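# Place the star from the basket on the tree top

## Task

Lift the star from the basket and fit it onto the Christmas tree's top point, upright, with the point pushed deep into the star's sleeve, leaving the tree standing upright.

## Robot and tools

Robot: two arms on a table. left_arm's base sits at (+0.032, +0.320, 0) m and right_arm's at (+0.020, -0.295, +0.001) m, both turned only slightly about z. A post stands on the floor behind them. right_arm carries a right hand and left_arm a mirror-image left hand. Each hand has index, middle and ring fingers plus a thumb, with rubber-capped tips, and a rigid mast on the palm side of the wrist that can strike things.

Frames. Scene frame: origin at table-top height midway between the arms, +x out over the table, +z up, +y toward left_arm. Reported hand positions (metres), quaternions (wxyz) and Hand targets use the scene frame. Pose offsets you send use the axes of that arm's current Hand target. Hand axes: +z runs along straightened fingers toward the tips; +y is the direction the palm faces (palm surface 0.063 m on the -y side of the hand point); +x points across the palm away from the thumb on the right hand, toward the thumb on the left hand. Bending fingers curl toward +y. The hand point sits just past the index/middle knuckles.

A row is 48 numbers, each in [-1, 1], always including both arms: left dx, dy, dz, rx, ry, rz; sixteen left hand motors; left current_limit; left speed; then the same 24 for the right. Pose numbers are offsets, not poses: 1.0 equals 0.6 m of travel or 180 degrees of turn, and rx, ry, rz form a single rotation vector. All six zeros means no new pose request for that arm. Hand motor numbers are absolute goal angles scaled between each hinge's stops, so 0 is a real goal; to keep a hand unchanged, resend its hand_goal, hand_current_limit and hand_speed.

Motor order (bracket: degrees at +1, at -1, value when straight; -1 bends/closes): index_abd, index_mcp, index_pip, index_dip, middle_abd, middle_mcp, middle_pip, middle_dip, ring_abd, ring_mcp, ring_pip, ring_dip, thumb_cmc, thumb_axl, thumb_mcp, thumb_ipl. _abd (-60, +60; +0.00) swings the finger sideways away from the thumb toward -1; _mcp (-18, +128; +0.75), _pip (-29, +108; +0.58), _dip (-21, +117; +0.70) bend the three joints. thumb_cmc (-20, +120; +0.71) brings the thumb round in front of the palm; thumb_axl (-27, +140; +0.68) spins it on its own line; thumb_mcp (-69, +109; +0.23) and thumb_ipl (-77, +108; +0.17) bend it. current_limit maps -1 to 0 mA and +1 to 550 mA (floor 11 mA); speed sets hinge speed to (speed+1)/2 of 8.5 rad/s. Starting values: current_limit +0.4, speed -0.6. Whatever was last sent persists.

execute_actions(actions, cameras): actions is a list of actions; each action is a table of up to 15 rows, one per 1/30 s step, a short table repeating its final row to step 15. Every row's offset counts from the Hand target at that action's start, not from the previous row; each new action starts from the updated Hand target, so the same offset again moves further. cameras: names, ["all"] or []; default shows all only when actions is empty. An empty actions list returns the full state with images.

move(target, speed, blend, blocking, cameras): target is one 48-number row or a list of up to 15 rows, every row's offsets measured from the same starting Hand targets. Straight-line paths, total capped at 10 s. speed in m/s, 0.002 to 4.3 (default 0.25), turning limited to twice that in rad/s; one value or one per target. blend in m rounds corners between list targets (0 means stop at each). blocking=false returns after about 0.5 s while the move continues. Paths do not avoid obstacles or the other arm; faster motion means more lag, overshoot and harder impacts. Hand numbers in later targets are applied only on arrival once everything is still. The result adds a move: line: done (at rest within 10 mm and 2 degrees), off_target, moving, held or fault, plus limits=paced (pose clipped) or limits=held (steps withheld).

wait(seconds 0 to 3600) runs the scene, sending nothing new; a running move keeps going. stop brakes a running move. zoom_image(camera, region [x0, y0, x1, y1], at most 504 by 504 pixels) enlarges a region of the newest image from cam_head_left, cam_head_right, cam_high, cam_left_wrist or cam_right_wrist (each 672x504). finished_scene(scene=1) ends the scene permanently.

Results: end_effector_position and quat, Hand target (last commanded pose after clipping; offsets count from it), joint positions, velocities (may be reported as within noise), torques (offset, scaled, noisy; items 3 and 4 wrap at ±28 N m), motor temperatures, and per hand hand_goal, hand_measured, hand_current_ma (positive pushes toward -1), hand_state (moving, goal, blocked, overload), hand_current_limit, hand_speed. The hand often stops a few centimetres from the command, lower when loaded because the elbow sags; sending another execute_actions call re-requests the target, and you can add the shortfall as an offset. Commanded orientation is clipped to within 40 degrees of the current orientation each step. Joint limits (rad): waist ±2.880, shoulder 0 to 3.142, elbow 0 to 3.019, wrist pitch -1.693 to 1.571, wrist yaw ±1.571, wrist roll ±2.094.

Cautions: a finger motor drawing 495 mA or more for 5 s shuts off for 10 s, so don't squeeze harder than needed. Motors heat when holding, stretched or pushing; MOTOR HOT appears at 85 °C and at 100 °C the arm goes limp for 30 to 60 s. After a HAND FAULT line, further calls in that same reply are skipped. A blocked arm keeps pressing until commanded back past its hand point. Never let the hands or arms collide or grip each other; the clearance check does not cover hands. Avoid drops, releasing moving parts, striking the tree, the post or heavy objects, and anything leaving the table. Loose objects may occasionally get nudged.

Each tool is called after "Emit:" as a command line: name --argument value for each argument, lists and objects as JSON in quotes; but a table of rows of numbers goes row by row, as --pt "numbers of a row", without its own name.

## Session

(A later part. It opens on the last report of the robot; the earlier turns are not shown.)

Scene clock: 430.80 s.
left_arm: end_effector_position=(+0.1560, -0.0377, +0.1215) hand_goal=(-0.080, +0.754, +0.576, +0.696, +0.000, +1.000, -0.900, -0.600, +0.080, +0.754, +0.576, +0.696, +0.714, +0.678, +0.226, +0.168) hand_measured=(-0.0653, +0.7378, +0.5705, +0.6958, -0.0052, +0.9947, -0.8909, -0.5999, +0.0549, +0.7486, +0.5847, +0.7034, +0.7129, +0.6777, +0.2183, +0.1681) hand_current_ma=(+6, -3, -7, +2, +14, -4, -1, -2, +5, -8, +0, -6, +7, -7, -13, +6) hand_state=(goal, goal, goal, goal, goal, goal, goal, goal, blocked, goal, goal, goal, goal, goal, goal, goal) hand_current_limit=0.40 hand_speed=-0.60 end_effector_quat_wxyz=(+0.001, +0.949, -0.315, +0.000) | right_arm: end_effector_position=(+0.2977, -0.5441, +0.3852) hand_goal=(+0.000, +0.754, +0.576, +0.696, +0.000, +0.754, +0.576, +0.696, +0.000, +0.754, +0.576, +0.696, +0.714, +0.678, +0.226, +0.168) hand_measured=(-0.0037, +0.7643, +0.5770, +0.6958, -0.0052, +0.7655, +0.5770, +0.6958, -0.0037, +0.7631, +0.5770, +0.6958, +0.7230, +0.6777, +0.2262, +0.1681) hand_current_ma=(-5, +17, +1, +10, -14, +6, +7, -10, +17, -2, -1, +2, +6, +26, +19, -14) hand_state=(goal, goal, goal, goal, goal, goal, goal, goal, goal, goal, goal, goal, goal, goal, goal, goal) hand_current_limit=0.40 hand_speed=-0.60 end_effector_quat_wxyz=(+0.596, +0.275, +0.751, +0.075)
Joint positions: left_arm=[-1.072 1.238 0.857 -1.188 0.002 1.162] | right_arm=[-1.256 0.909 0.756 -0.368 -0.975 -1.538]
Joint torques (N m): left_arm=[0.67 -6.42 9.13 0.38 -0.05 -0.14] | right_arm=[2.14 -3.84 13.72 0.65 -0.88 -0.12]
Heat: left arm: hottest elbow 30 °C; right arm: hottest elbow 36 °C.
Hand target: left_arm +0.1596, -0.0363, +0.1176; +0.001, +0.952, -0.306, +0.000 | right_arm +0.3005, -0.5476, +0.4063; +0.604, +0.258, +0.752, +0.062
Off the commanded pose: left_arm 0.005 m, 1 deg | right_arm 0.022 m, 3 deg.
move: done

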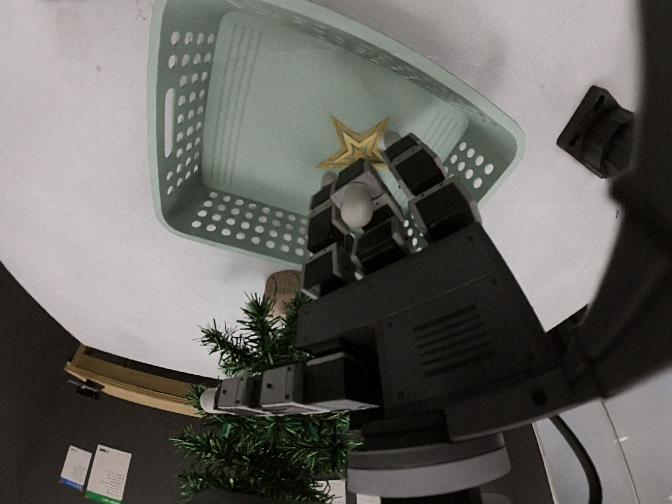

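Emit:
move --pt "-0.0143 0.0125 -0.06 0 0 0 -0.05 0.754 0.576 0.696 0 1 -0.9 -0.6 0.05 0.754 0.576 0.696 0.714 0.678 0.226 0.168 0.4 -0.6 0 0 0 0 0 0 0 0.754 0.576 0.696 0 0.754 0.576 0.696 0 0.754 0.576 0.696 0.714 0.678 0.226 0.168 0.4 -0.6" --pt "-0.0143 0.0125 -0.002 0 0 0 -0.08 0.754 0.576 0.696 0 1 -0.9 -0.6 0.08 0.754 0.576 0.696 0.714 0.678 0.226 0.168 0.4 -0.6 0 0 0 0 0 0 0 0.754 0.576 0.696 0 0.754 0.576 0.696 0 0.754 0.576 0.696 0.714 0.678 0.226 0.168 0.4 -0.6" --speed 0.05 --cameras '["cam_left_wrist"]'

Emit:
zoom_image --camera "cam_left_wrist" --region '[315, 112, 395, 192]'

Scene clock: 437.33 s.
left_arm: end_effector_position=(+0.1505, -0.0340, +0.1221) hand_goal=(-0.080, +0.754, +0.576, +0.696, +0.000, +1.000, -0.900, -0.600, +0.080, +0.754, +0.576, +0.696, +0.714, +0.678, +0.226, +0.168) hand_measured=(-0.0667, +0.7378, +0.5693, +0.6958, -0.0052, +0.9947, -0.8909, -0.5999, +0.0681, +0.7498, +0.5757, +0.7034, +0.7129, +0.6767, +0.2173, +0.1672) hand_current_ma=(+8, +8, -13, +11, +12, +6, -12, +3, -3, -4, -3, -5, +6, -5, -6, +5) hand_state=(goal, goal, goal, goal, goal, goal, goal, goal, goal, goal, goal, goal, goal, goal, goal, goal) hand_current_limit=0.40 hand_speed=-0.60 end_effector_quat_wxyz=(+0.001, +0.952, -0.305, +0.000) | right_arm: end_effector_position=(+0.2977, -0.5441, +0.3852) hand_goal=(+0.000, +0.754, +0.576, +0.696, +0.000, +0.754, +0.576, +0.696, +0.000, +0.754, +0.576, +0.696, +0.714, +0.678, +0.226, +0.168) hand_measured=(-0.0037, +0.7643, +0.5757, +0.6958, -0.0037, +0.7643, +0.5770, +0.6958, -0.0037, +0.7631, +0.5757, +0.6958, +0.7230, +0.6767, +0.2262, +0.1672) hand_current_ma=(+1, +8, +11, +8, -3, +12, +0, -5, +14, -4, +12, -14, +10, +26, +12, -1) hand_state=(goal, goal, goal, goal, goal, goal, goal, goal, goal, goal, goal, goal, goal, goal, goal, goal) hand_current_limit=0.40 hand_speed=-0.60 end_effector_quat_wxyz=(+0.596, +0.275, +0.751, +0.075)
Joint positions: left_arm=[-1.086 1.216 0.842 -1.194 0.002 1.127] | right_arm=[-1.256 0.909 0.756 -0.368 -0.975 -1.538]
Joint torques (N m): left_arm=[-0.91 -6.01 9.77 0.34 -0.05 -0.13] | right_arm=[2.08 -3.84 13.71 0.65 -0.88 -0.12]
Heat: left arm: hottest elbow 30 °C; right arm: hottest elbow 36 °C.
Hand target: left_arm +0.1483, -0.0374, +0.1186; +0.001, +0.952, -0.306, +0.000 | right_arm +0.3005, -0.5476, +0.4063; +0.604, +0.258, +0.752, +0.062
Off the commanded pose: left_arm 0.005 m, 0 deg | right_arm 0.022 m, 3 deg.
move: done

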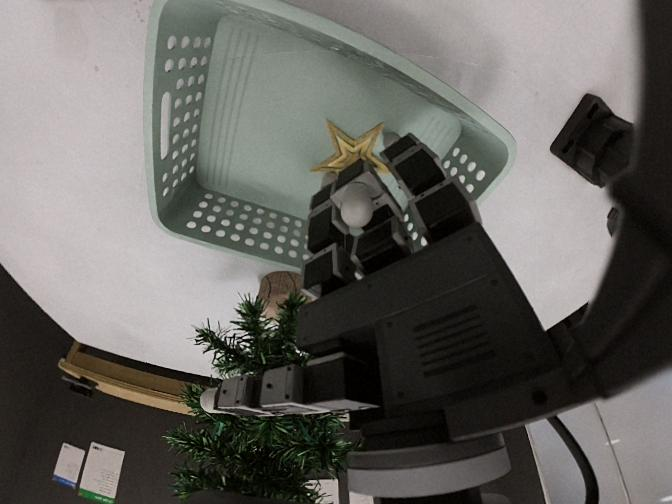

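Scaled by 6.300 from the camera's image (finer frame: 960x720).

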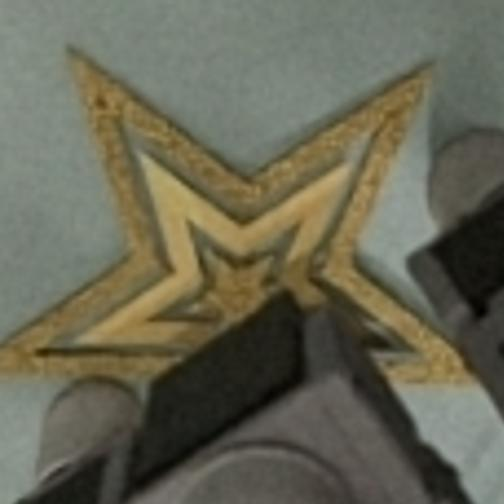

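Emit:
move --pt "0.0155 -0.0097 -0.06 0 0 0 -0.05 0.754 0.576 0.696 0 1 -0.9 -0.6 0.05 0.754 0.576 0.696 0.714 0.678 0.226 0.168 0.4 -0.6 0 0 0 0 0 0 0 0.754 0.576 0.696 0 0.754 0.576 0.696 0 0.754 0.576 0.696 0.714 0.678 0.226 0.168 0.4 -0.6" --pt "0.0155 -0.0097 -0.002 0 0 0 -0.08 0.754 0.576 0.696 0 1 -0.9 -0.6 0.08 0.754 0.576 0.696 0.714 0.678 0.226 0.168 0.4 -0.6 0 0 0 0 0 0 0 0.754 0.576 0.696 0 0.754 0.576 0.696 0 0.754 0.576 0.696 0.714 0.678 0.226 0.168 0.4 -0.6" --speed 0.05 --cameras '["cam_left_wrist"]'

Emit:
zoom_image --camera "cam_left_wrist" --region '[315, 112, 395, 192]'

Scene clock: 443.40 s.
left_arm: end_effector_position=(+0.1545, -0.0383, +0.1237) hand_goal=(-0.080, +0.754, +0.576, +0.696, +0.000, +1.000, -0.900, -0.600, +0.080, +0.754, +0.576, +0.696, +0.714, +0.678, +0.226, +0.168) hand_measured=(-0.0653, +0.7378, +0.5693, +0.6971, -0.0066, +0.9947, -0.8909, -0.5987, +0.0695, +0.7498, +0.5770, +0.7047, +0.7129, +0.6777, +0.2173, +0.1681) hand_current_ma=(+5, +6, -12, -1, +8, +2, -8, +5, +7, -1, -2, -6, +13, -1, -10, +4) hand_state=(goal, goal, goal, goal, goal, goal, goal, goal, goal, goal, goal, goal, goal, goal, goal, goal) hand_current_limit=0.40 hand_speed=-0.60 end_effector_quat_wxyz=(+0.002, +0.951, -0.308, +0.000) | right_arm: end_effector_position=(+0.2977, -0.5441, +0.3852) hand_goal=(+0.000, +0.754, +0.576, +0.696, +0.000, +0.754, +0.576, +0.696, +0.000, +0.754, +0.576, +0.696, +0.714, +0.678, +0.226, +0.168) hand_measured=(-0.0037, +0.7643, +0.5770, +0.6958, -0.0052, +0.7655, +0.5770, +0.6958, -0.0037, +0.7631, +0.5770, +0.6958, +0.7230, +0.6767, +0.2262, +0.1681) hand_current_ma=(-8, +13, +8, +24, -17, -12, +13, -13, -4, -11, -1, +18, +5, +6, -5, +13) hand_state=(goal, goal, goal, goal, goal, goal, goal, goal, goal, goal, goal, goal, goal, goal, goal, goal) hand_current_limit=0.40 hand_speed=-0.60 end_effector_quat_wxyz=(+0.596, +0.275, +0.751, +0.075)
Joint positions: left_arm=[-1.08 1.231 0.858 -1.195 0.002 1.139] | right_arm=[-1.256 0.909 0.756 -0.368 -0.975 -1.538]
Joint torques (N m): left_arm=[1.03 -5.83 9.8 0.29 -0.03 0.06] | right_arm=[2.2 -3.84 13.72 0.66 -0.88 -0.12]
Heat: left arm: hottest elbow 30 °C; right arm: hottest elbow 36 °C.
Hand target: left_arm +0.1593, -0.0381, +0.1200; +0.001, +0.952, -0.306, +0.000 | right_arm +0.3005, -0.5476, +0.4063; +0.604, +0.258, +0.752, +0.062
Off the commanded pose: left_arm 0.006 m, 0 deg | right_arm 0.022 m, 3 deg.
move: done

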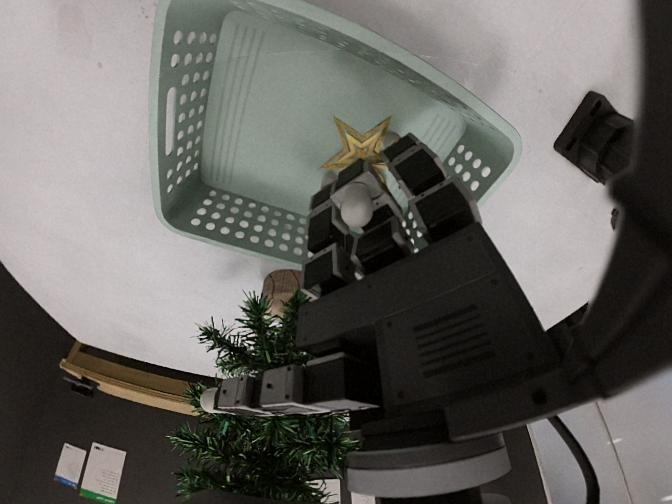

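Scaled by 6.300 from the camera's image (finer frame: 960x720).

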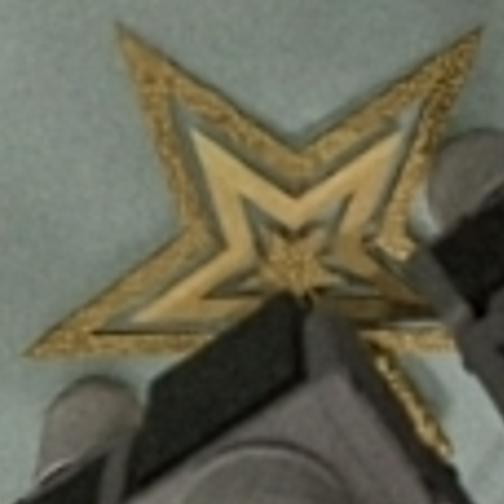

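Emit:
move --pt "0.0157 0.0112 -0.0367 -0.008 0.0112 0 -0.05 0.754 0.576 0.696 0 1 -0.9 -0.6 0.05 0.754 0.576 0.696 0.714 0.678 0.226 0.168 0.4 -0.6 0 0 0 0 0 0 0 0.754 0.576 0.696 0 0.754 0.576 0.696 0 0.754 0.576 0.696 0.714 0.678 0.226 0.168 0.4 -0.6" --pt "0.0157 0.0112 -0.07 -0.008 0.0112 0 -0.05 0.754 0.576 0.696 0 1 -0.9 -0.6 0.05 0.754 0.576 0.696 0.714 0.678 0.226 0.168 0.4 -0.6 0 0 0 0 0 0 0 0.754 0.576 0.696 0 0.754 0.576 0.696 0 0.754 0.576 0.696 0.714 0.678 0.226 0.168 0.4 -0.6" --pt "-0.0073 -0.0057 -0.06 0 0 0 -0.05 0.754 0.576 0.696 0 1 -0.9 -0.6 0.05 0.754 0.576 0.696 0.714 0.678 0.226 0.168 0.4 -0.6 0 0 0 0 0 0 0 0.754 0.576 0.696 0 0.754 0.576 0.696 0 0.754 0.576 0.696 0.714 0.678 0.226 0.168 0.4 -0.6" --pt "-0.0073 -0.0057 0.003 0 0 0 -0.08 0.754 0.576 0.696 0 1 -0.9 -0.6 0.08 0.754 0.576 0.696 0.714 0.678 0.226 0.168 0.4 -0.6 0 0 0 0 0 0 0 0.754 0.576 0.696 0 0.754 0.576 0.696 0 0.754 0.576 0.696 0.714 0.678 0.226 0.168 0.4 -0.6" --speed 0.05 --blend '[0,0.008,0,0]' --cameras '["cam_left_wrist"]'

Emit:
zoom_image --camera "cam_left_wrist" --region '[315, 112, 395, 192]'

Scene clock: 452.50 s.
left_arm: end_effector_position=(+0.1528, -0.0331, +0.1221) hand_goal=(-0.080, +0.754, +0.576, +0.696, +0.000, +1.000, -0.900, -0.600, +0.080, +0.754, +0.576, +0.696, +0.714, +0.678, +0.226, +0.168) hand_measured=(-0.0653, +0.7378, +0.5693, +0.6958, -0.0066, +0.9959, -0.8909, -0.5987, +0.0666, +0.7486, +0.5770, +0.7047, +0.7129, +0.6777, +0.2173, +0.1681) hand_current_ma=(+9, +9, -13, -2, +2, -7, -5, -6, +8, -1, +0, -5, +8, -6, -8, -4) hand_state=(goal, goal, goal, goal, goal, goal, goal, goal, goal, goal, goal, goal, goal, goal, goal, goal) hand_current_limit=0.40 hand_speed=-0.60 end_effector_quat_wxyz=(+0.002, +0.951, -0.308, +0.000) | right_arm: end_effector_position=(+0.2977, -0.5441, +0.3852) hand_goal=(+0.000, +0.754, +0.576, +0.696, +0.000, +0.754, +0.576, +0.696, +0.000, +0.754, +0.576, +0.696, +0.714, +0.678, +0.226, +0.168) hand_measured=(-0.0037, +0.7643, +0.5770, +0.6958, -0.0052, +0.7643, +0.5770, +0.6958, -0.0037, +0.7631, +0.5770, +0.6958, +0.7230, +0.6777, +0.2252, +0.1681) hand_current_ma=(+14, +11, -8, +4, -3, +31, +13, -3, +5, +2, +22, +9, +11, +6, +4, +10) hand_state=(goal, goal, goal, goal, goal, goal, goal, goal, goal, goal, goal, goal, goal, goal, goal, goal) hand_current_limit=0.40 hand_speed=-0.60 end_effector_quat_wxyz=(+0.596, +0.275, +0.751, +0.075)
Joint positions: left_arm=[-1.076 1.218 0.842 -1.192 0.003 1.143] | right_arm=[-1.256 0.909 0.756 -0.368 -0.975 -1.538]
Joint torques (N m): left_arm=[1.08 -5.71 9.7 0.28 -0.06 0.06] | right_arm=[2.14 -3.9 13.71 0.66 -0.88 -0.13]
Heat: left arm: hottest elbow 30 °C; right arm: hottest elbow 36 °C.
Hand target: left_arm +0.1576, -0.0327, +0.1181; +0.001, +0.952, -0.307, +0.000 | right_arm +0.3005, -0.5476, +0.4063; +0.604, +0.258, +0.752, +0.062
Off the commanded pose: left_arm 0.006 m, 0 deg | right_arm 0.022 m, 3 deg.
move: done

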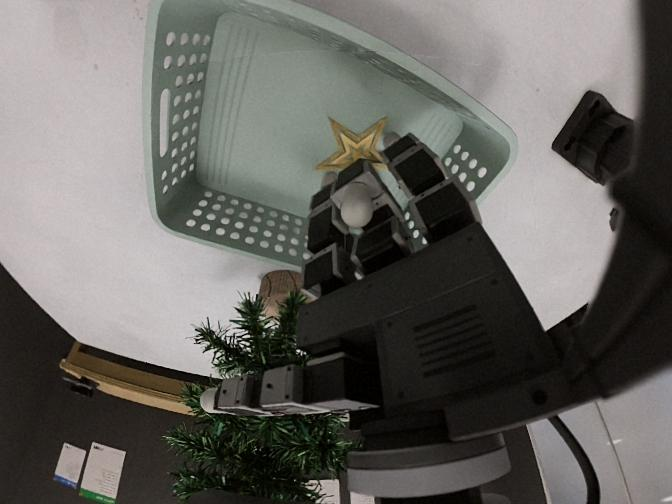

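Scaled by 6.300 from the camera's image (finer frame: 960x720).

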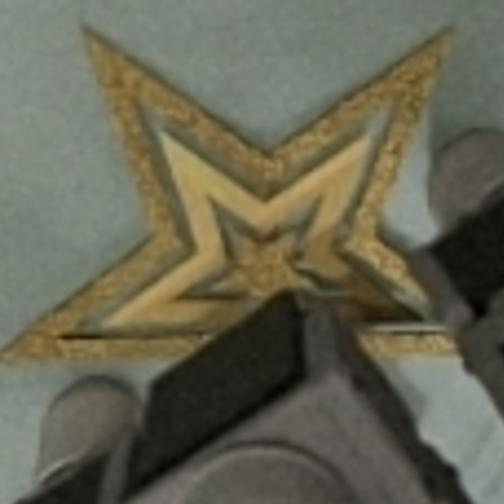

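Emit:
move --target '[0,-0.0005,0.006,0,0,0,-0.14,0.754,0.576,0.696,0,1,-0.9,-0.6,0.14,0.754,0.576,0.696,0.714,0.678,0.226,0.168,0.4,-0.8,0,0,0,0,0,0,0,0.754,0.576,0.696,0,0.754,0.576,0.696,0,0.754,0.576,0.696,0.714,0.678,0.226,0.168,0.4,-0.6]' --speed 0.03 --cameras '["cam_left_wrist"]'

Emit:
zoom_image --camera "cam_left_wrist" --region '[315, 112, 395, 192]'

Scene clock: 454.73 s.
left_arm: end_effector_position=(+0.1534, -0.0337, +0.1213) hand_goal=(-0.140, +0.754, +0.576, +0.696, +0.000, +1.000, -0.900, -0.600, +0.140, +0.754, +0.576, +0.696, +0.714, +0.678, +0.226, +0.168) hand_measured=(-0.1224, +0.7378, +0.5705, +0.6958, -0.0052, +0.9947, -0.8909, -0.5974, +0.1281, +0.7486, +0.5795, +0.7047, +0.7129, +0.6777, +0.2183, +0.1681) hand_current_ma=(+9, +4, -11, +7, +10, +4, -4, -1, +4, -6, -8, -6, +5, -11, -6, -1) hand_state=(goal, goal, goal, goal, goal, goal, goal, goal, goal, goal, goal, goal, goal, goal, goal, goal) hand_current_limit=0.40 hand_speed=-0.80 end_effector_quat_wxyz=(+0.004, +0.951, -0.308, +0.002) | right_arm: end_effector_position=(+0.2977, -0.5441, +0.3852) hand_goal=(+0.000, +0.754, +0.576, +0.696, +0.000, +0.754, +0.576, +0.696, +0.000, +0.754, +0.576, +0.696, +0.714, +0.678, +0.226, +0.168) hand_measured=(-0.0037, +0.7643, +0.5770, +0.6958, -0.0052, +0.7655, +0.5770, +0.6958, -0.0037, +0.7631, +0.5770, +0.6958, +0.7230, +0.6767, +0.2252, +0.1681) hand_current_ma=(-3, +10, +15, -7, -3, +3, +30, -18, -6, -15, -4, +2, +4, +12, +3, -7) hand_state=(goal, goal, goal, goal, goal, goal, goal, goal, goal, goal, goal, goal, goal, goal, goal, goal) hand_current_limit=0.40 hand_speed=-0.60 end_effector_quat_wxyz=(+0.596, +0.275, +0.751, +0.075)
Joint positions: left_arm=[-1.076 1.218 0.839 -1.184 0.003 1.144] | right_arm=[-1.256 0.909 0.756 -0.368 -0.975 -1.538]
Joint torques (N m): left_arm=[1.14 -5.42 9.37 0.39 -0.05 0.05] | right_arm=[2.32 -3.84 13.71 0.66 -0.88 -0.12]
Heat: left arm: hottest elbow 30 °C; right arm: hottest elbow 36 °C.
Hand target: left_arm +0.1578, -0.0325, +0.1145; +0.001, +0.952, -0.306, +0.000 | right_arm +0.3005, -0.5476, +0.4063; +0.604, +0.258, +0.752, +0.062
Off the commanded pose: left_arm 0.008 m, 0 deg | right_arm 0.022 m, 3 deg.
move: done

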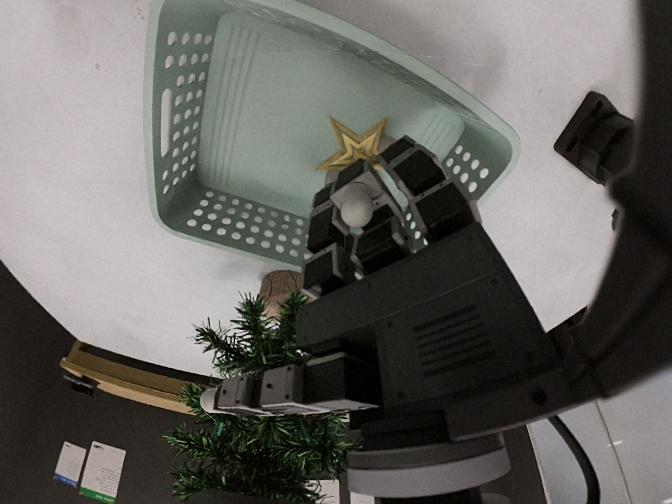

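Scaled by 6.300 from the camera's image (finer frame: 960x720).

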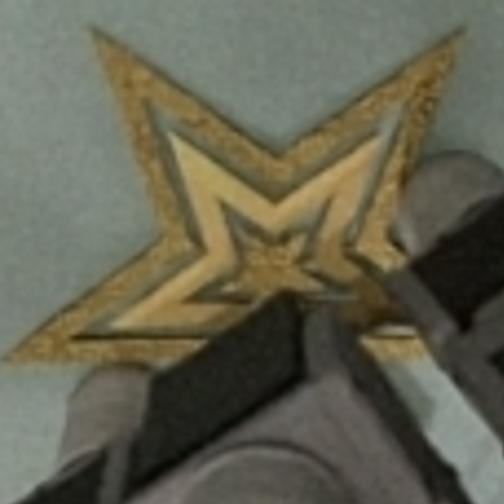

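Emit:
execute_actions --actions '[[[0,0,0,0,0,0,-0.2,0.754,0.576,0.696,0,1,-0.9,-0.6,0.2,0.754,0.576,0.696,0.714,0.678,0.226,0.168,0.4,-0.85,0,0,0,0,0,0,0,0.754,0.576,0.696,0,0.754,0.576,0.696,0,0.754,0.576,0.696,0.714,0.678,0.226,0.168,0.4,-0.6]]]' --cameras '["cam_left_wrist"]'

Emit:
zoom_image --camera "cam_left_wrist" --region '[315, 112, 395, 192]'

Scene clock: 461.67 s.
left_arm: end_effector_position=(+0.1534, -0.0337, +0.1213) hand_goal=(-0.200, +0.754, +0.576, +0.696, +0.000, +1.000, -0.900, -0.600, +0.200, +0.754, +0.576, +0.696, +0.714, +0.678, +0.226, +0.168) hand_measured=(-0.1766, +0.7378, +0.5693, +0.6958, -0.0052, +0.9959, -0.8909, -0.5974, +0.1311, +0.7498, +0.5795, +0.7034, +0.7129, +0.6767, +0.2173, +0.1681) hand_current_ma=(+6, +5, -17, +4, +9, +0, -9, -2, -2, -3, +3, -5, +4, -6, -8, +5) hand_state=(blocked, goal, goal, goal, goal, goal, goal, goal, blocked, goal, goal, goal, goal, goal, goal, goal) hand_current_limit=0.40 hand_speed=-0.85 end_effector_quat_wxyz=(+0.004, +0.951, -0.308, +0.002) | right_arm: end_effector_position=(+0.2977, -0.5441, +0.3852) hand_goal=(+0.000, +0.754, +0.576, +0.696, +0.000, +0.754, +0.576, +0.696, +0.000, +0.754, +0.576, +0.696, +0.714, +0.678, +0.226, +0.168) hand_measured=(-0.0037, +0.7643, +0.5770, +0.6958, -0.0052, +0.7643, +0.5770, +0.6958, -0.0037, +0.7631, +0.5757, +0.6958, +0.7217, +0.6777, +0.2262, +0.1681) hand_current_ma=(+1, -16, -15, -3, -6, +11, +1, -10, -3, -18, -8, -5, +2, +9, +21, +6) hand_state=(goal, goal, goal, goal, goal, goal, goal, goal, goal, goal, goal, goal, goal, goal, goal, goal) hand_current_limit=0.40 hand_speed=-0.60 end_effector_quat_wxyz=(+0.596, +0.275, +0.751, +0.075)
Joint positions: left_arm=[-1.076 1.218 0.839 -1.184 0.003 1.144] | right_arm=[-1.256 0.909 0.756 -0.368 -0.975 -1.538]
Joint torques (N m): left_arm=[1.14 -5.48 9.36 0.42 -0.07 0.05] | right_arm=[2.2 -3.9 13.71 0.65 -0.88 -0.13]
Heat: left arm: hottest elbow 30 °C; right arm: hottest elbow 36 °C.
Hand target: left_arm +0.1578, -0.0325, +0.1145; +0.001, +0.952, -0.306, +0.000 | right_arm +0.3005, -0.5476, +0.4063; +0.604, +0.258, +0.752, +0.062
Off the commanded pose: left_arm 0.008 m, 0 deg | right_arm 0.022 m, 3 deg.

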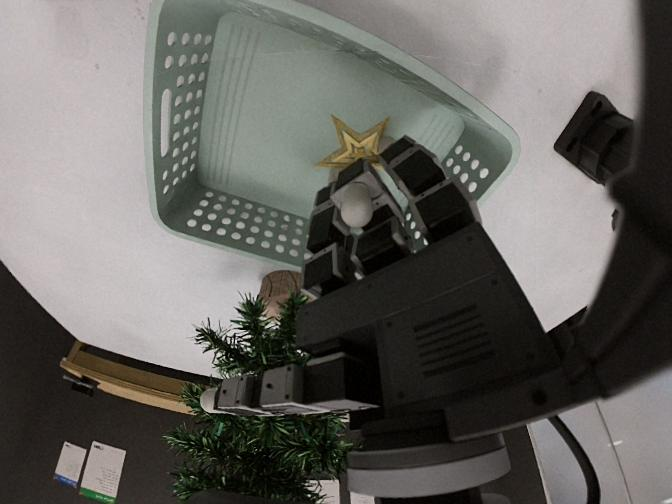

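Scaled by 6.300 from the camera's image (finer frame: 960x720).

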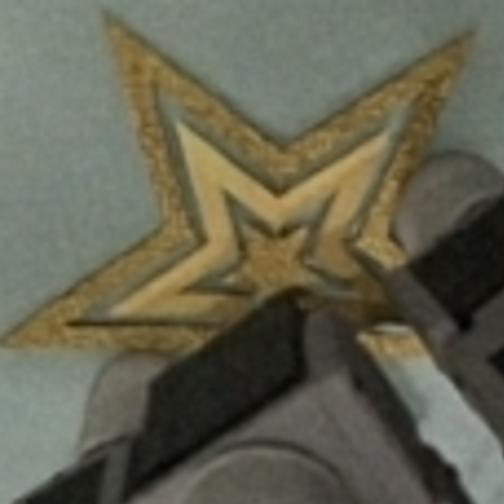

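Emit:
execute_actions --actions '[[[0,0,0,0,0,0,-0.2,0.754,0.576,0.696,0,1,-0.9,-0.6,0.25,0.754,0.576,0.696,0.714,0.678,0.226,0.168,0.4,-0.85,0,0,0,0,0,0,0,0.754,0.576,0.696,0,0.754,0.576,0.696,0,0.754,0.576,0.696,0.714,0.678,0.226,0.168,0.4,-0.6]]]' --cameras '["cam_left_wrist"]'

Emit:
zoom_image --camera "cam_left_wrist" --region '[315, 112, 395, 192]'

Scene clock: 464.07 s.
left_arm: end_effector_position=(+0.1534, -0.0337, +0.1213) hand_goal=(-0.200, +0.754, +0.576, +0.696, +0.000, +1.000, -0.900, -0.600, +0.250, +0.754, +0.576, +0.696, +0.714, +0.678, +0.226, +0.168) hand_measured=(-0.1751, +0.7378, +0.5693, +0.6958, -0.0066, +0.9947, -0.8922, -0.5987, +0.1311, +0.7498, +0.5782, +0.7047, +0.7129, +0.6767, +0.2173, +0.1681) hand_current_ma=(+10, +7, -1, -1, +9, -4, -5, -8, -19, -7, -1, -3, +1, -2, -6, -5) hand_state=(blocked, goal, goal, goal, goal, goal, goal, goal, blocked, goal, goal, goal, goal, goal, goal, goal) hand_current_limit=0.40 hand_speed=-0.85 end_effector_quat_wxyz=(+0.004, +0.951, -0.308, +0.002) | right_arm: end_effector_position=(+0.2977, -0.5441, +0.3852) hand_goal=(+0.000, +0.754, +0.576, +0.696, +0.000, +0.754, +0.576, +0.696, +0.000, +0.754, +0.576, +0.696, +0.714, +0.678, +0.226, +0.168) hand_measured=(-0.0037, +0.7643, +0.5770, +0.6958, -0.0052, +0.7643, +0.5770, +0.6958, -0.0037, +0.7631, +0.5770, +0.6958, +0.7230, +0.6777, +0.2262, +0.1681) hand_current_ma=(+7, -11, +16, -10, -5, -1, +19, -11, +13, -10, +8, +6, +4, +6, -3, +16) hand_state=(goal, goal, goal, goal, goal, goal, goal, goal, goal, goal, goal, goal, goal, goal, goal, goal) hand_current_limit=0.40 hand_speed=-0.60 end_effector_quat_wxyz=(+0.596, +0.275, +0.751, +0.075)
Joint positions: left_arm=[-1.076 1.218 0.839 -1.184 0.003 1.145] | right_arm=[-1.256 0.909 0.756 -0.368 -0.975 -1.538]
Joint torques (N m): left_arm=[1.14 -5.54 9.32 0.44 -0.07 0.04] | right_arm=[2.26 -3.84 13.71 0.66 -0.88 -0.13]
Heat: left arm: hottest elbow 29 °C; right arm: hottest elbow 36 °C.
Hand target: left_arm +0.1578, -0.0324, +0.1145; +0.001, +0.952, -0.307, +0.000 | right_arm +0.3005, -0.5476, +0.4063; +0.604, +0.258, +0.752, +0.062
Off the commanded pose: left_arm 0.008 m, 0 deg | right_arm 0.022 m, 3 deg.

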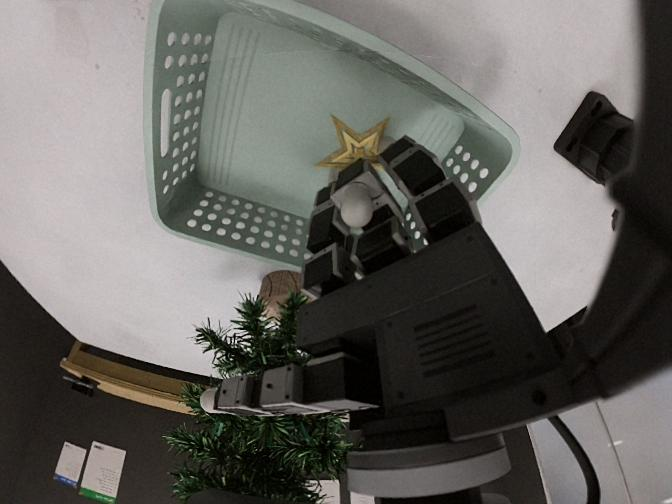

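Scaled by 6.300 from the camera's image (finer frame: 960x720).

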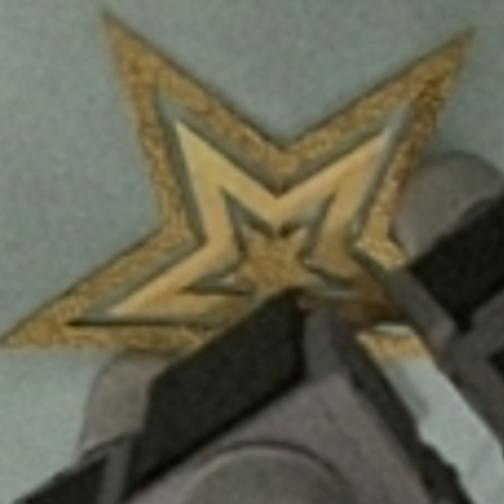

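Emit:
move --target '[0.0157,0.0112,-0.025,-0.008,0.0112,0,-0.2,0.754,0.576,0.696,0,1,-0.9,-0.6,0.25,0.754,0.576,0.696,0.714,0.678,0.226,0.168,0.4,-0.85,0,0,0,0,0,0,0,0.754,0.576,0.696,0,0.754,0.576,0.696,0,0.754,0.576,0.696,0.714,0.678,0.226,0.168,0.4,-0.6]' --speed 0.02 --cameras '["cam_left_wrist"]'

Emit:
zoom_image --camera "cam_left_wrist" --region '[315, 112, 395, 192]'

Scene clock: 468.10 s.
left_arm: end_effector_position=(+0.1539, -0.0360, +0.1221) hand_goal=(-0.200, +0.754, +0.576, +0.696, +0.000, +1.000, -0.900, -0.600, +0.250, +0.754, +0.576, +0.696, +0.714, +0.678, +0.226, +0.168) hand_measured=(-0.1737, +0.7378, +0.5693, +0.6958, -0.0066, +0.9947, -0.8922, -0.5987, +0.1970, +0.7498, +0.5834, +0.7047, +0.7129, +0.6777, +0.2183, +0.1681) hand_current_ma=(+6, +9, -10, -2, +5, +2, -7, -3, -8, +0, +4, -6, +6, -6, -10, +1) hand_state=(blocked, goal, goal, goal, goal, goal, goal, goal, blocked, goal, goal, goal, goal, goal, goal, goal) hand_current_limit=0.40 hand_speed=-0.85 end_effector_quat_wxyz=(+0.008, +0.951, -0.308, +0.004) | right_arm: end_effector_position=(+0.2977, -0.5441, +0.3852) hand_goal=(+0.000, +0.754, +0.576, +0.696, +0.000, +0.754, +0.576, +0.696, +0.000, +0.754, +0.576, +0.696, +0.714, +0.678, +0.226, +0.168) hand_measured=(-0.0037, +0.7643, +0.5770, +0.6958, -0.0052, +0.7643, +0.5770, +0.6958, -0.0037, +0.7631, +0.5770, +0.6958, +0.7230, +0.6777, +0.2262, +0.1681) hand_current_ma=(+15, +11, +1, -14, -8, +17, +16, -11, +0, +3, +3, +2, -8, +7, +5, -5) hand_state=(goal, goal, goal, goal, goal, goal, goal, goal, goal, goal, goal, goal, goal, goal, goal, goal) hand_current_limit=0.40 hand_speed=-0.60 end_effector_quat_wxyz=(+0.596, +0.275, +0.751, +0.075)
Joint positions: left_arm=[-1.076 1.218 0.839 -1.175 0.007 1.145] | right_arm=[-1.256 0.909 0.756 -0.368 -0.975 -1.538]
Joint torques (N m): left_arm=[0.85 -6.3 11.62 0.39 0.12 0] | right_arm=[2.26 -3.84 13.75 0.66 -0.88 -0.12]
Heat: left arm: hottest elbow 29 °C; right arm: hottest elbow 36 °C.
Hand target: left_arm +0.1616, -0.0434, +0.1295; +0.018, +0.952, -0.306, +0.013 | right_arm +0.3005, -0.5476, +0.4063; +0.604, +0.258, +0.752, +0.062
Off the commanded pose: left_arm 0.013 m, 2 deg | right_arm 0.022 m, 3 deg.
move: off_target (left_arm)

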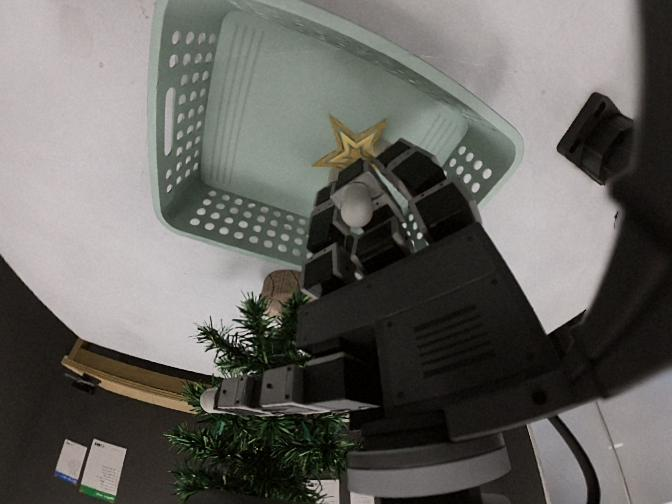

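Scaled by 6.300 from the camera's image (finer frame: 960x720).

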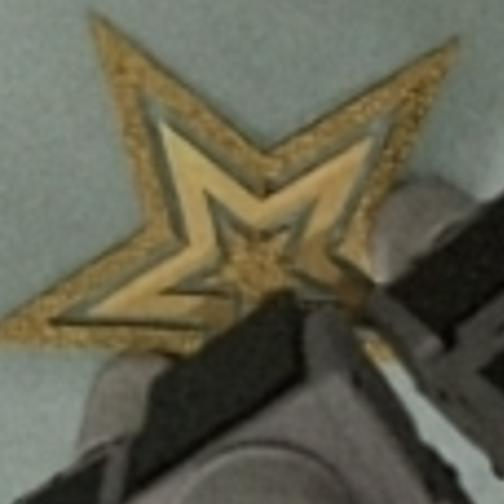

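Emit:
move --target '[0,0,-0.012,0,0,0,-0.22,0.754,0.576,0.696,0,1,-0.9,-0.6,0.26,0.754,0.576,0.696,0.714,0.678,0.226,0.168,0.4,-0.85,0,0,0,0,0,0,0,0.754,0.576,0.696,0,0.754,0.576,0.696,0,0.754,0.576,0.696,0.714,0.678,0.226,0.168,0.4,-0.6]' --speed 0.02 --cameras '["cam_left_wrist"]'

Emit:
zoom_image --camera "cam_left_wrist" --region '[315, 112, 395, 192]'

Scene clock: 471.47 s.
left_arm: end_effector_position=(+0.1539, -0.0360, +0.1221) hand_goal=(-0.220, +0.754, +0.576, +0.696, +0.000, +1.000, -0.900, -0.600, +0.260, +0.754, +0.576, +0.696, +0.714, +0.678, +0.226, +0.168) hand_measured=(-0.1737, +0.7378, +0.5693, +0.6971, -0.0052, +0.9947, -0.8922, -0.5974, +0.1955, +0.7498, +0.5834, +0.7047, +0.7129, +0.6777, +0.2163, +0.1681) hand_current_ma=(+17, +7, -8, +5, +14, +1, -7, -3, -1, -17, -5, -5, +7, +3, -13, -2) hand_state=(blocked, goal, goal, goal, goal, goal, goal, goal, blocked, goal, goal, goal, goal, goal, goal, goal) hand_current_limit=0.40 hand_speed=-0.85 end_effector_quat_wxyz=(+0.008, +0.951, -0.308, +0.004) | right_arm: end_effector_position=(+0.2977, -0.5441, +0.3852) hand_goal=(+0.000, +0.754, +0.576, +0.696, +0.000, +0.754, +0.576, +0.696, +0.000, +0.754, +0.576, +0.696, +0.714, +0.678, +0.226, +0.168) hand_measured=(-0.0037, +0.7643, +0.5770, +0.6958, -0.0052, +0.7643, +0.5770, +0.6958, -0.0037, +0.7631, +0.5770, +0.6958, +0.7217, +0.6777, +0.2262, +0.1681) hand_current_ma=(-13, -1, +5, -3, +4, -4, -4, +5, +12, -10, +10, +9, +32, +7, +9, -15) hand_state=(goal, goal, goal, goal, goal, goal, goal, goal, goal, goal, goal, goal, goal, goal, goal, goal) hand_current_limit=0.40 hand_speed=-0.60 end_effector_quat_wxyz=(+0.596, +0.275, +0.751, +0.075)
Joint positions: left_arm=[-1.076 1.218 0.839 -1.175 0.007 1.145] | right_arm=[-1.256 0.909 0.756 -0.368 -0.975 -1.538]
Joint torques (N m): left_arm=[1.08 -6.77 12.75 -0.4 0.12 0.02] | right_arm=[2.2 -3.84 13.72 0.66 -0.88 -0.13]
Heat: left arm: hottest elbow 29 °C; right arm: hottest elbow 36 °C.
Hand target: left_arm +0.1615, -0.0431, +0.1367; +0.018, +0.952, -0.306, +0.013 | right_arm +0.3005, -0.5476, +0.4063; +0.604, +0.258, +0.752, +0.062
Off the commanded pose: left_arm 0.018 m, 2 deg | right_arm 0.022 m, 3 deg.
move: off_target (left_arm)

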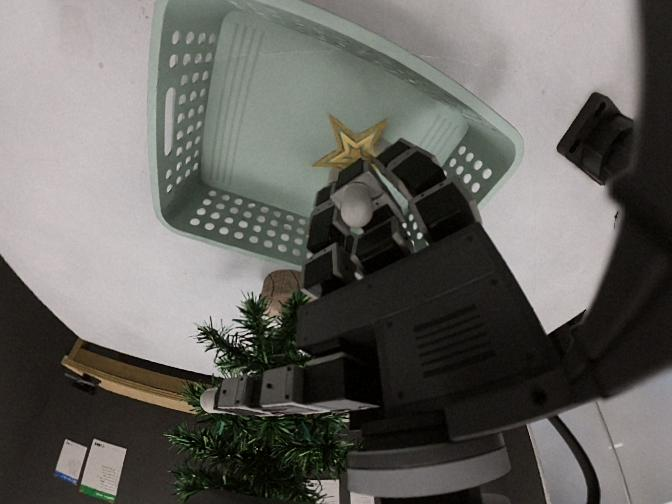

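Scaled by 6.300 from the camera's image (finer frame: 960x720).

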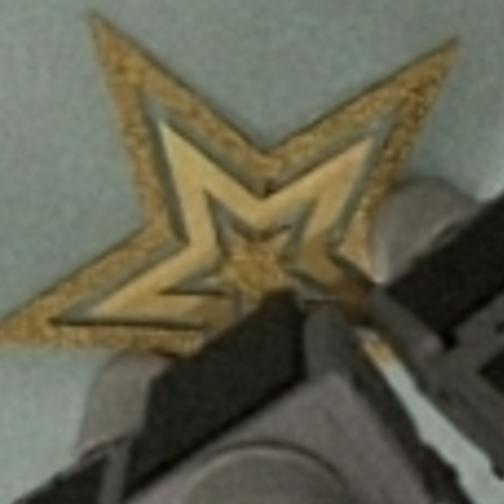

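Emit:
execute_actions --actions '[[[0,0,0,0,0,0,-0.28,0.754,0.576,0.696,0,1,-0.9,-0.6,0.3,0.754,0.576,0.696,0.714,0.678,0.226,0.168,0.4,-0.85,0,0,0,0,0,0,0,0.754,0.576,0.696,0,0.754,0.576,0.696,0,0.754,0.576,0.696,0.714,0.678,0.226,0.168,0.4,-0.6]]]' --cameras '["cam_left_wrist"]'

Emit:
zoom_image --camera "cam_left_wrist" --region '[315, 112, 395, 192]'

Scene clock: 473.37 s.
left_arm: end_effector_position=(+0.1538, -0.0360, +0.1221) hand_goal=(-0.280, +0.754, +0.576, +0.696, +0.000, +1.000, -0.900, -0.600, +0.300, +0.754, +0.576, +0.696, +0.714, +0.678, +0.226, +0.168) hand_measured=(-0.1722, +0.7378, +0.5705, +0.6958, -0.0066, +0.9947, -0.8922, -0.5974, +0.1999, +0.7498, +0.5834, +0.7047, +0.7129, +0.6777, +0.2183, +0.1681) hand_current_ma=(+34, +4, -7, +4, +16, +5, -7, +9, -10, -6, -5, -6, +4, -1, -10, +8) hand_state=(blocked, goal, goal, goal, goal, goal, goal, goal, blocked, goal, goal, goal, goal, goal, goal, goal) hand_current_limit=0.40 hand_speed=-0.85 end_effector_quat_wxyz=(+0.008, +0.951, -0.308, +0.004) | right_arm: end_effector_position=(+0.2977, -0.5441, +0.3852) hand_goal=(+0.000, +0.754, +0.576, +0.696, +0.000, +0.754, +0.576, +0.696, +0.000, +0.754, +0.576, +0.696, +0.714, +0.678, +0.226, +0.168) hand_measured=(-0.0037, +0.7643, +0.5770, +0.6958, -0.0052, +0.7643, +0.5770, +0.6958, -0.0037, +0.7631, +0.5757, +0.6958, +0.7230, +0.6777, +0.2262, +0.1681) hand_current_ma=(+11, +9, +1, -7, -5, +11, -3, +6, +3, -8, -2, -16, -12, +17, -4, +9) hand_state=(goal, goal, goal, goal, goal, goal, goal, goal, goal, goal, goal, goal, goal, goal, goal, goal) hand_current_limit=0.40 hand_speed=-0.60 end_effector_quat_wxyz=(+0.596, +0.275, +0.751, +0.075)
Joint positions: left_arm=[-1.076 1.218 0.839 -1.175 0.007 1.145] | right_arm=[-1.256 0.909 0.756 -0.368 -0.975 -1.538]
Joint torques (N m): left_arm=[1.14 -6.89 12.7 -0.4 0.11 0.01] | right_arm=[2.2 -3.9 13.72 0.69 -0.88 -0.12]
Heat: left arm: hottest elbow 29 °C; right arm: hottest elbow 36 °C.
Hand target: left_arm +0.1614, -0.0431, +0.1367; +0.018, +0.952, -0.306, +0.013 | right_arm +0.3005, -0.5476, +0.4063; +0.604, +0.258, +0.752, +0.062
Off the commanded pose: left_arm 0.018 m, 2 deg | right_arm 0.022 m, 3 deg.

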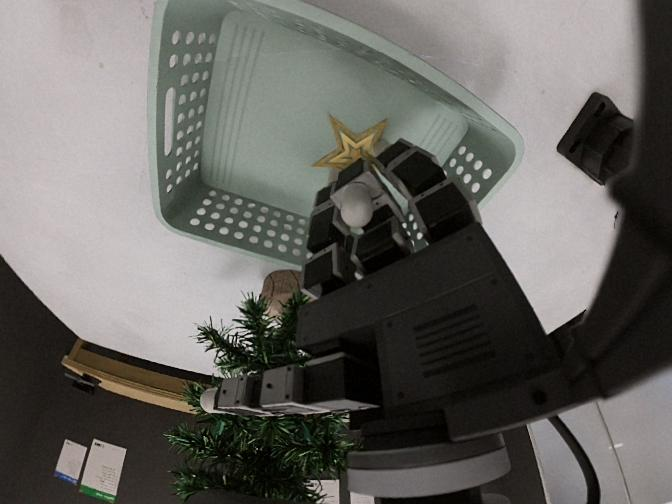

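Scaled by 6.300 from the camera's image (finer frame: 960x720).

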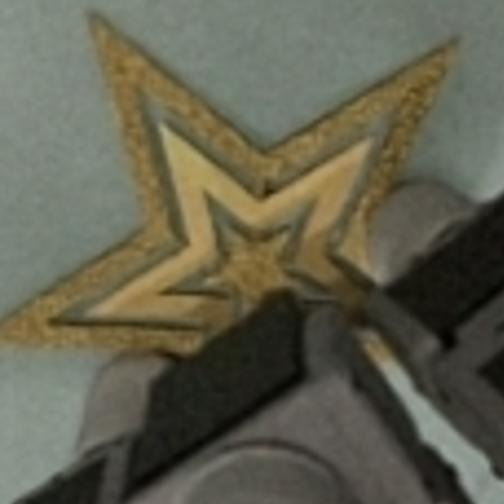

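Emit:
execute_actions --actions '[[[0,0,0,0,0,0,-0.34,0.754,0.576,0.696,0,1,-0.9,-0.6,0.36,0.754,0.576,0.696,0.714,0.678,0.226,0.168,0.4,-0.85,0,0,0,0,0,0,0,0.754,0.576,0.696,0,0.754,0.576,0.696,0,0.754,0.576,0.696,0.714,0.678,0.226,0.168,0.4,-0.6]]]' --cameras '[]'

Emit:
move --target '[0,0,-0.01,0,0,0,-0.34,0.754,0.576,0.696,0,1,-0.9,-0.6,0.36,0.754,0.576,0.696,0.714,0.678,0.226,0.168,0.4,-0.85,0,0,0,0,0,0,0,0.754,0.576,0.696,0,0.754,0.576,0.696,0,0.754,0.576,0.696,0.714,0.678,0.226,0.168,0.4,-0.6]' --speed 0.02 --cameras '["cam_left_wrist"]'

Emit:
zoom_image --camera "cam_left_wrist" --region '[315, 112, 395, 192]'

Scene clock: 475.63 s.
left_arm: end_effector_position=(+0.1538, -0.0360, +0.1221) hand_goal=(-0.340, +0.754, +0.576, +0.696, +0.000, +1.000, -0.900, -0.600, +0.360, +0.754, +0.576, +0.696, +0.714, +0.678, +0.226, +0.168) hand_measured=(-0.1722, +0.7390, +0.5693, +0.6971, -0.0066, +0.9947, -0.8922, -0.5974, +0.2043, +0.7511, +0.5834, +0.7034, +0.7142, +0.6777, +0.2183, +0.1672) hand_current_ma=(+56, +5, -9, +4, +1, -1, -9, +2, -41, -3, -6, -11, +3, -7, -6, +5) hand_state=(blocked, goal, goal, goal, goal, goal, goal, goal, blocked, goal, goal, goal, goal, goal, goal, goal) hand_current_limit=0.40 hand_speed=-0.85 end_effector_quat_wxyz=(+0.008, +0.951, -0.308, +0.004) | right_arm: end_effector_position=(+0.2977, -0.5441, +0.3852) hand_goal=(+0.000, +0.754, +0.576, +0.696, +0.000, +0.754, +0.576, +0.696, +0.000, +0.754, +0.576, +0.696, +0.714, +0.678, +0.226, +0.168) hand_measured=(-0.0037, +0.7643, +0.5770, +0.6958, -0.0052, +0.7643, +0.5770, +0.6958, -0.0037, +0.7631, +0.5770, +0.6958, +0.7230, +0.6767, +0.2262, +0.1681) hand_current_ma=(-1, +10, +16, -9, -2, +22, -4, -18, +10, -8, -10, +4, -12, +5, +4, -26) hand_state=(goal, goal, goal, goal, goal, goal, goal, goal, goal, goal, goal, goal, goal, goal, goal, goal) hand_current_limit=0.40 hand_speed=-0.60 end_effector_quat_wxyz=(+0.596, +0.275, +0.751, +0.075)
Joint positions: left_arm=[-1.076 1.218 0.839 -1.175 0.007 1.145] | right_arm=[-1.256 0.909 0.756 -0.368 -0.975 -1.538]
Joint torques (N m): left_arm=[1.03 -6.95 12.74 -0.38 0.11 0.02] | right_arm=[2.2 -3.9 13.71 0.69 -0.88 -0.12]
Heat: left arm: hottest elbow 29 °C; right arm: hottest elbow 36 °C.
Hand target: left_arm +0.1614, -0.0431, +0.1367; +0.018, +0.952, -0.306, +0.013 | right_arm +0.3005, -0.5476, +0.4063; +0.604, +0.258, +0.752, +0.062
Off the commanded pose: left_arm 0.018 m, 2 deg | right_arm 0.022 m, 3 deg.

Scene clock: 476.57 s.
left_arm: end_effector_position=(+0.1520, -0.0327, +0.1235) hand_goal=(-0.340, +0.754, +0.576, +0.696, +0.000, +1.000, -0.900, -0.600, +0.360, +0.754, +0.576, +0.696, +0.714, +0.678, +0.226, +0.168) hand_measured=(-0.3173, +0.7390, +0.5705, +0.6945, -0.0052, +0.9959, -0.8909, -0.5987, +0.3377, +0.7486, +0.5757, +0.7047, +0.7129, +0.6777, +0.2173, +0.1672) hand_current_ma=(+9, +10, -5, -1, +6, +13, -10, +3, -2, -7, -2, -8, +9, -11, -10, +4) hand_state=(blocked, goal, goal, goal, goal, goal, goal, goal, blocked, goal, goal, goal, goal, goal, goal, goal) hand_current_limit=0.40 hand_speed=-0.85 end_effector_quat_wxyz=(+0.004, +0.951, -0.308, +0.000) | right_arm: end_effector_position=(+0.2977, -0.5441, +0.3852) hand_goal=(+0.000, +0.754, +0.576, +0.696, +0.000, +0.754, +0.576, +0.696, +0.000, +0.754, +0.576, +0.696, +0.714, +0.678, +0.226, +0.168) hand_measured=(-0.0037, +0.7643, +0.5770, +0.6958, -0.0037, +0.7643, +0.5770, +0.6958, -0.0037, +0.7631, +0.5770, +0.6958, +0.7230, +0.6767, +0.2252, +0.1681) hand_current_ma=(+10, +19, +2, +4, -26, +0, +1, -11, +22, +4, +5, -2, +0, +6, +9, -25) hand_state=(goal, goal, goal, goal, goal, goal, goal, goal, goal, goal, goal, goal, goal, goal, goal, goal) hand_current_limit=0.40 hand_speed=-0.60 end_effector_quat_wxyz=(+0.596, +0.275, +0.751, +0.075)
Joint positions: left_arm=[-1.076 1.213 0.841 -1.193 0.007 1.145] | right_arm=[-1.256 0.909 0.756 -0.368 -0.975 -1.538]
Joint torques (N m): left_arm=[1.14 -7 13.55 -0.39 0.1 0.01] | right_arm=[2.26 -3.9 13.72 0.65 -0.88 -0.12]
Heat: left arm: hottest elbow 29 °C; right arm: hottest elbow 36 °C.
Hand target: left_arm +0.1614, -0.0428, +0.1427; +0.018, +0.952, -0.306, +0.013 | right_arm +0.3005, -0.5476, +0.4063; +0.604, +0.258, +0.752, +0.062
Off the commanded pose: left_arm 0.024 m, 2 deg | right_arm 0.022 m, 3 deg.
move: off_target (left_arm)

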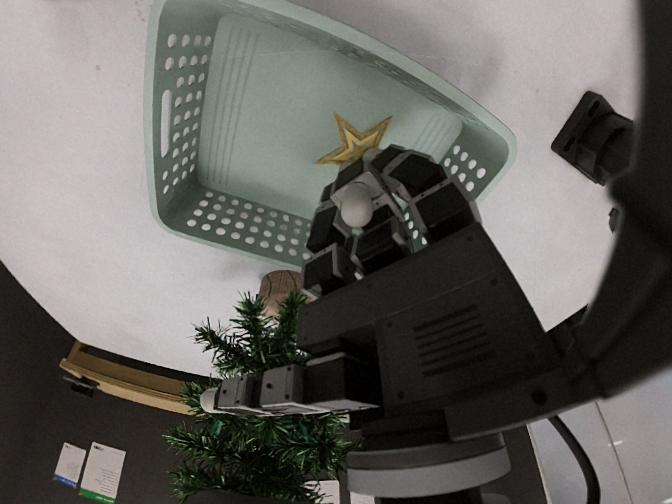

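Scaled by 6.300 from the camera's image (finer frame: 960x720).

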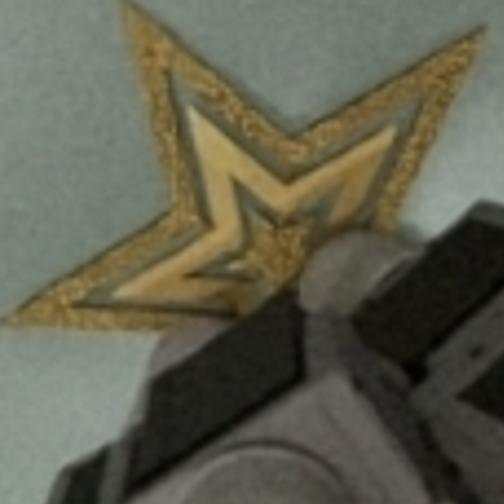

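Emit:
move --target '[0,0,-0.05,0,0,0,-0.3,0.754,0.576,0.696,0,1,-0.9,-0.6,0.3,0.754,0.576,0.696,0.714,0.678,0.226,0.168,0.4,-0.85,0,0,0,0,0,0,0,0.754,0.576,0.696,0,0.754,0.576,0.696,0,0.754,0.576,0.696,0.714,0.678,0.226,0.168,0.4,-0.6]' --speed 0.05 --cameras '["all"]'

Emit:
zoom_image --camera "cam_left_wrist" --region '[315, 112, 395, 192]'

Scene clock: 489.10 s.
left_arm: end_effector_position=(+0.1518, -0.0324, +0.1528) hand_goal=(-0.300, +0.754, +0.576, +0.696, +0.000, +1.000, -0.900, -0.600, +0.300, +0.754, +0.576, +0.696, +0.714, +0.678, +0.226, +0.168) hand_measured=(-0.3055, +0.7390, +0.5693, +0.6945, -0.0052, +0.9959, -0.8909, -0.5987, +0.3025, +0.7498, +0.5757, +0.7047, +0.7117, +0.6777, +0.2183, +0.1681) hand_current_ma=(+12, +3, -9, +8, +16, +1, -7, +0, +0, -6, -3, -9, +6, -5, -6, +8) hand_state=(goal, goal, goal, goal, goal, goal, goal, goal, goal, goal, goal, goal, goal, goal, goal, goal) hand_current_limit=0.40 hand_speed=-0.85 end_effector_quat_wxyz=(+0.004, +0.951, -0.308, -0.001) | right_arm: end_effector_position=(+0.2977, -0.5441, +0.3852) hand_goal=(+0.000, +0.754, +0.576, +0.696, +0.000, +0.754, +0.576, +0.696, +0.000, +0.754, +0.576, +0.696, +0.714, +0.678, +0.226, +0.168) hand_measured=(-0.0037, +0.7643, +0.5770, +0.6958, -0.0052, +0.7655, +0.5770, +0.6958, -0.0023, +0.7631, +0.5757, +0.6958, +0.7230, +0.6777, +0.2262, +0.1681) hand_current_ma=(-1, +8, +8, +3, -3, +1, +0, -4, -12, -20, -6, -17, +0, +9, -6, -10) hand_state=(goal, goal, goal, goal, goal, goal, goal, goal, goal, goal, goal, goal, goal, goal, goal, goal) hand_current_limit=0.40 hand_speed=-0.60 end_effector_quat_wxyz=(+0.596, +0.275, +0.751, +0.075)
Joint positions: left_arm=[-1.076 1.184 0.9 -1.282 0.007 1.145] | right_arm=[-1.256 0.909 0.756 -0.368 -0.975 -1.538]
Joint torques (N m): left_arm=[0.97 -6.77 13.93 -0.35 0.1 0.03] | right_arm=[2.32 -3.84 13.72 0.68 -0.88 -0.12]
Heat: left arm: hottest elbow 31 °C; right arm: hottest elbow 36 °C.
Hand target: left_arm +0.1610, -0.0415, +0.1727; +0.018, +0.952, -0.306, +0.013 | right_arm +0.3005, -0.5476, +0.4063; +0.604, +0.258, +0.752, +0.062
Off the commanded pose: left_arm 0.024 m, 2 deg | right_arm 0.022 m, 3 deg.
move: off_target (left_arm)

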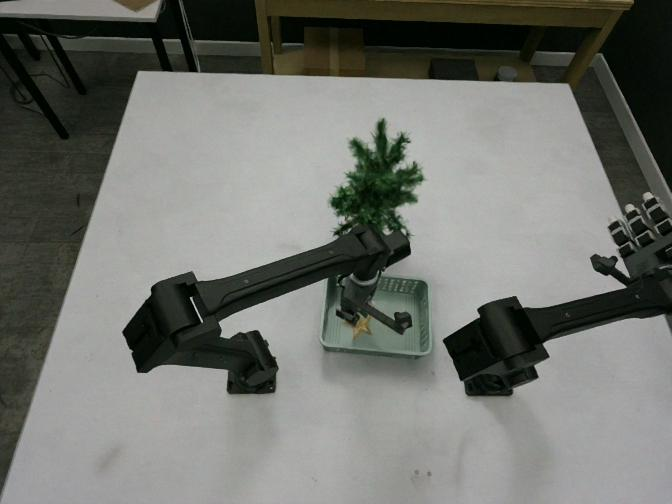

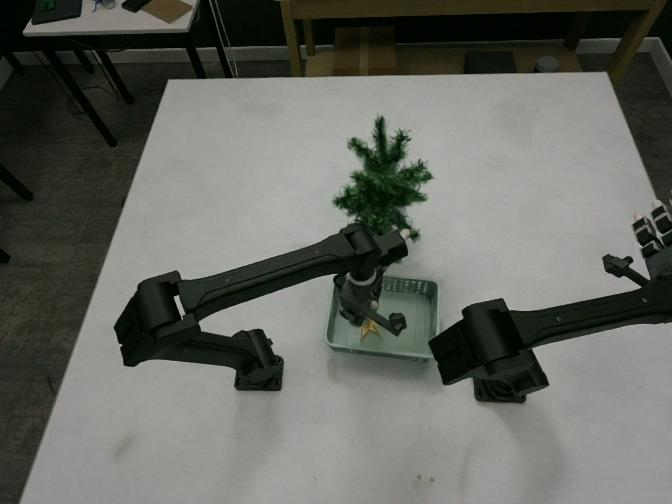

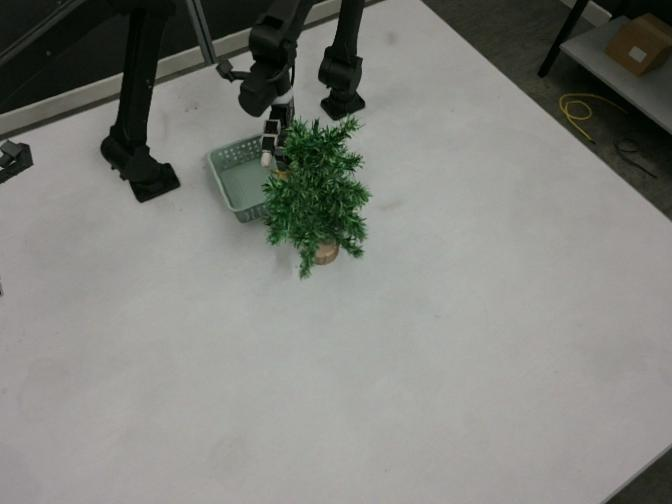

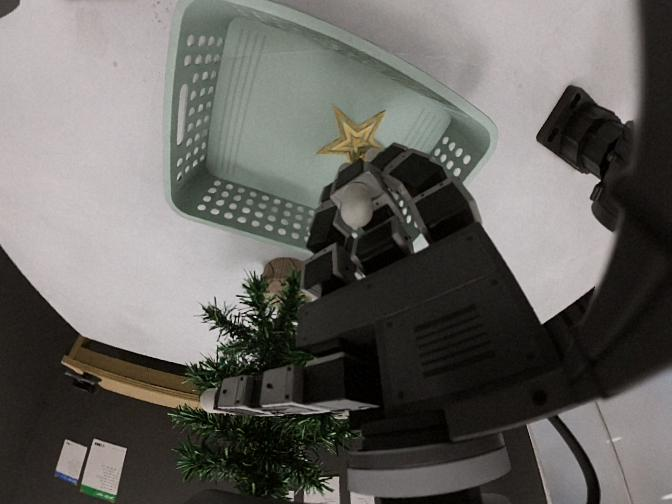

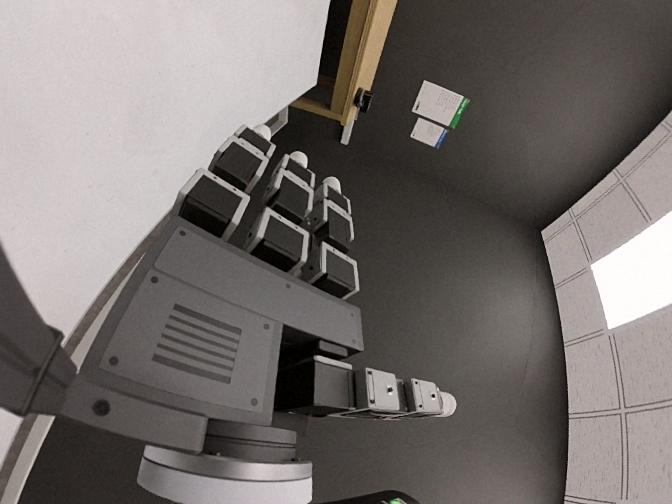

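Scaled by 6.300 from the camera's image (finer frame: 960x720).

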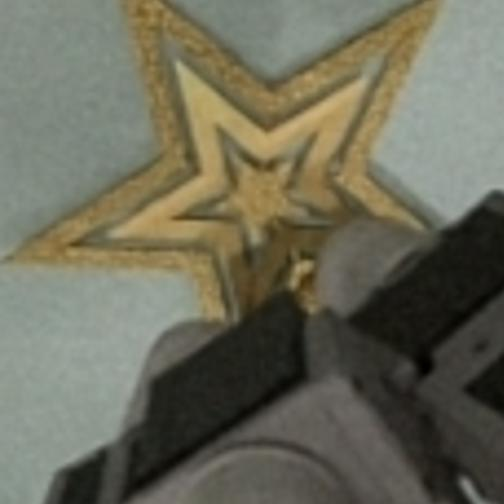

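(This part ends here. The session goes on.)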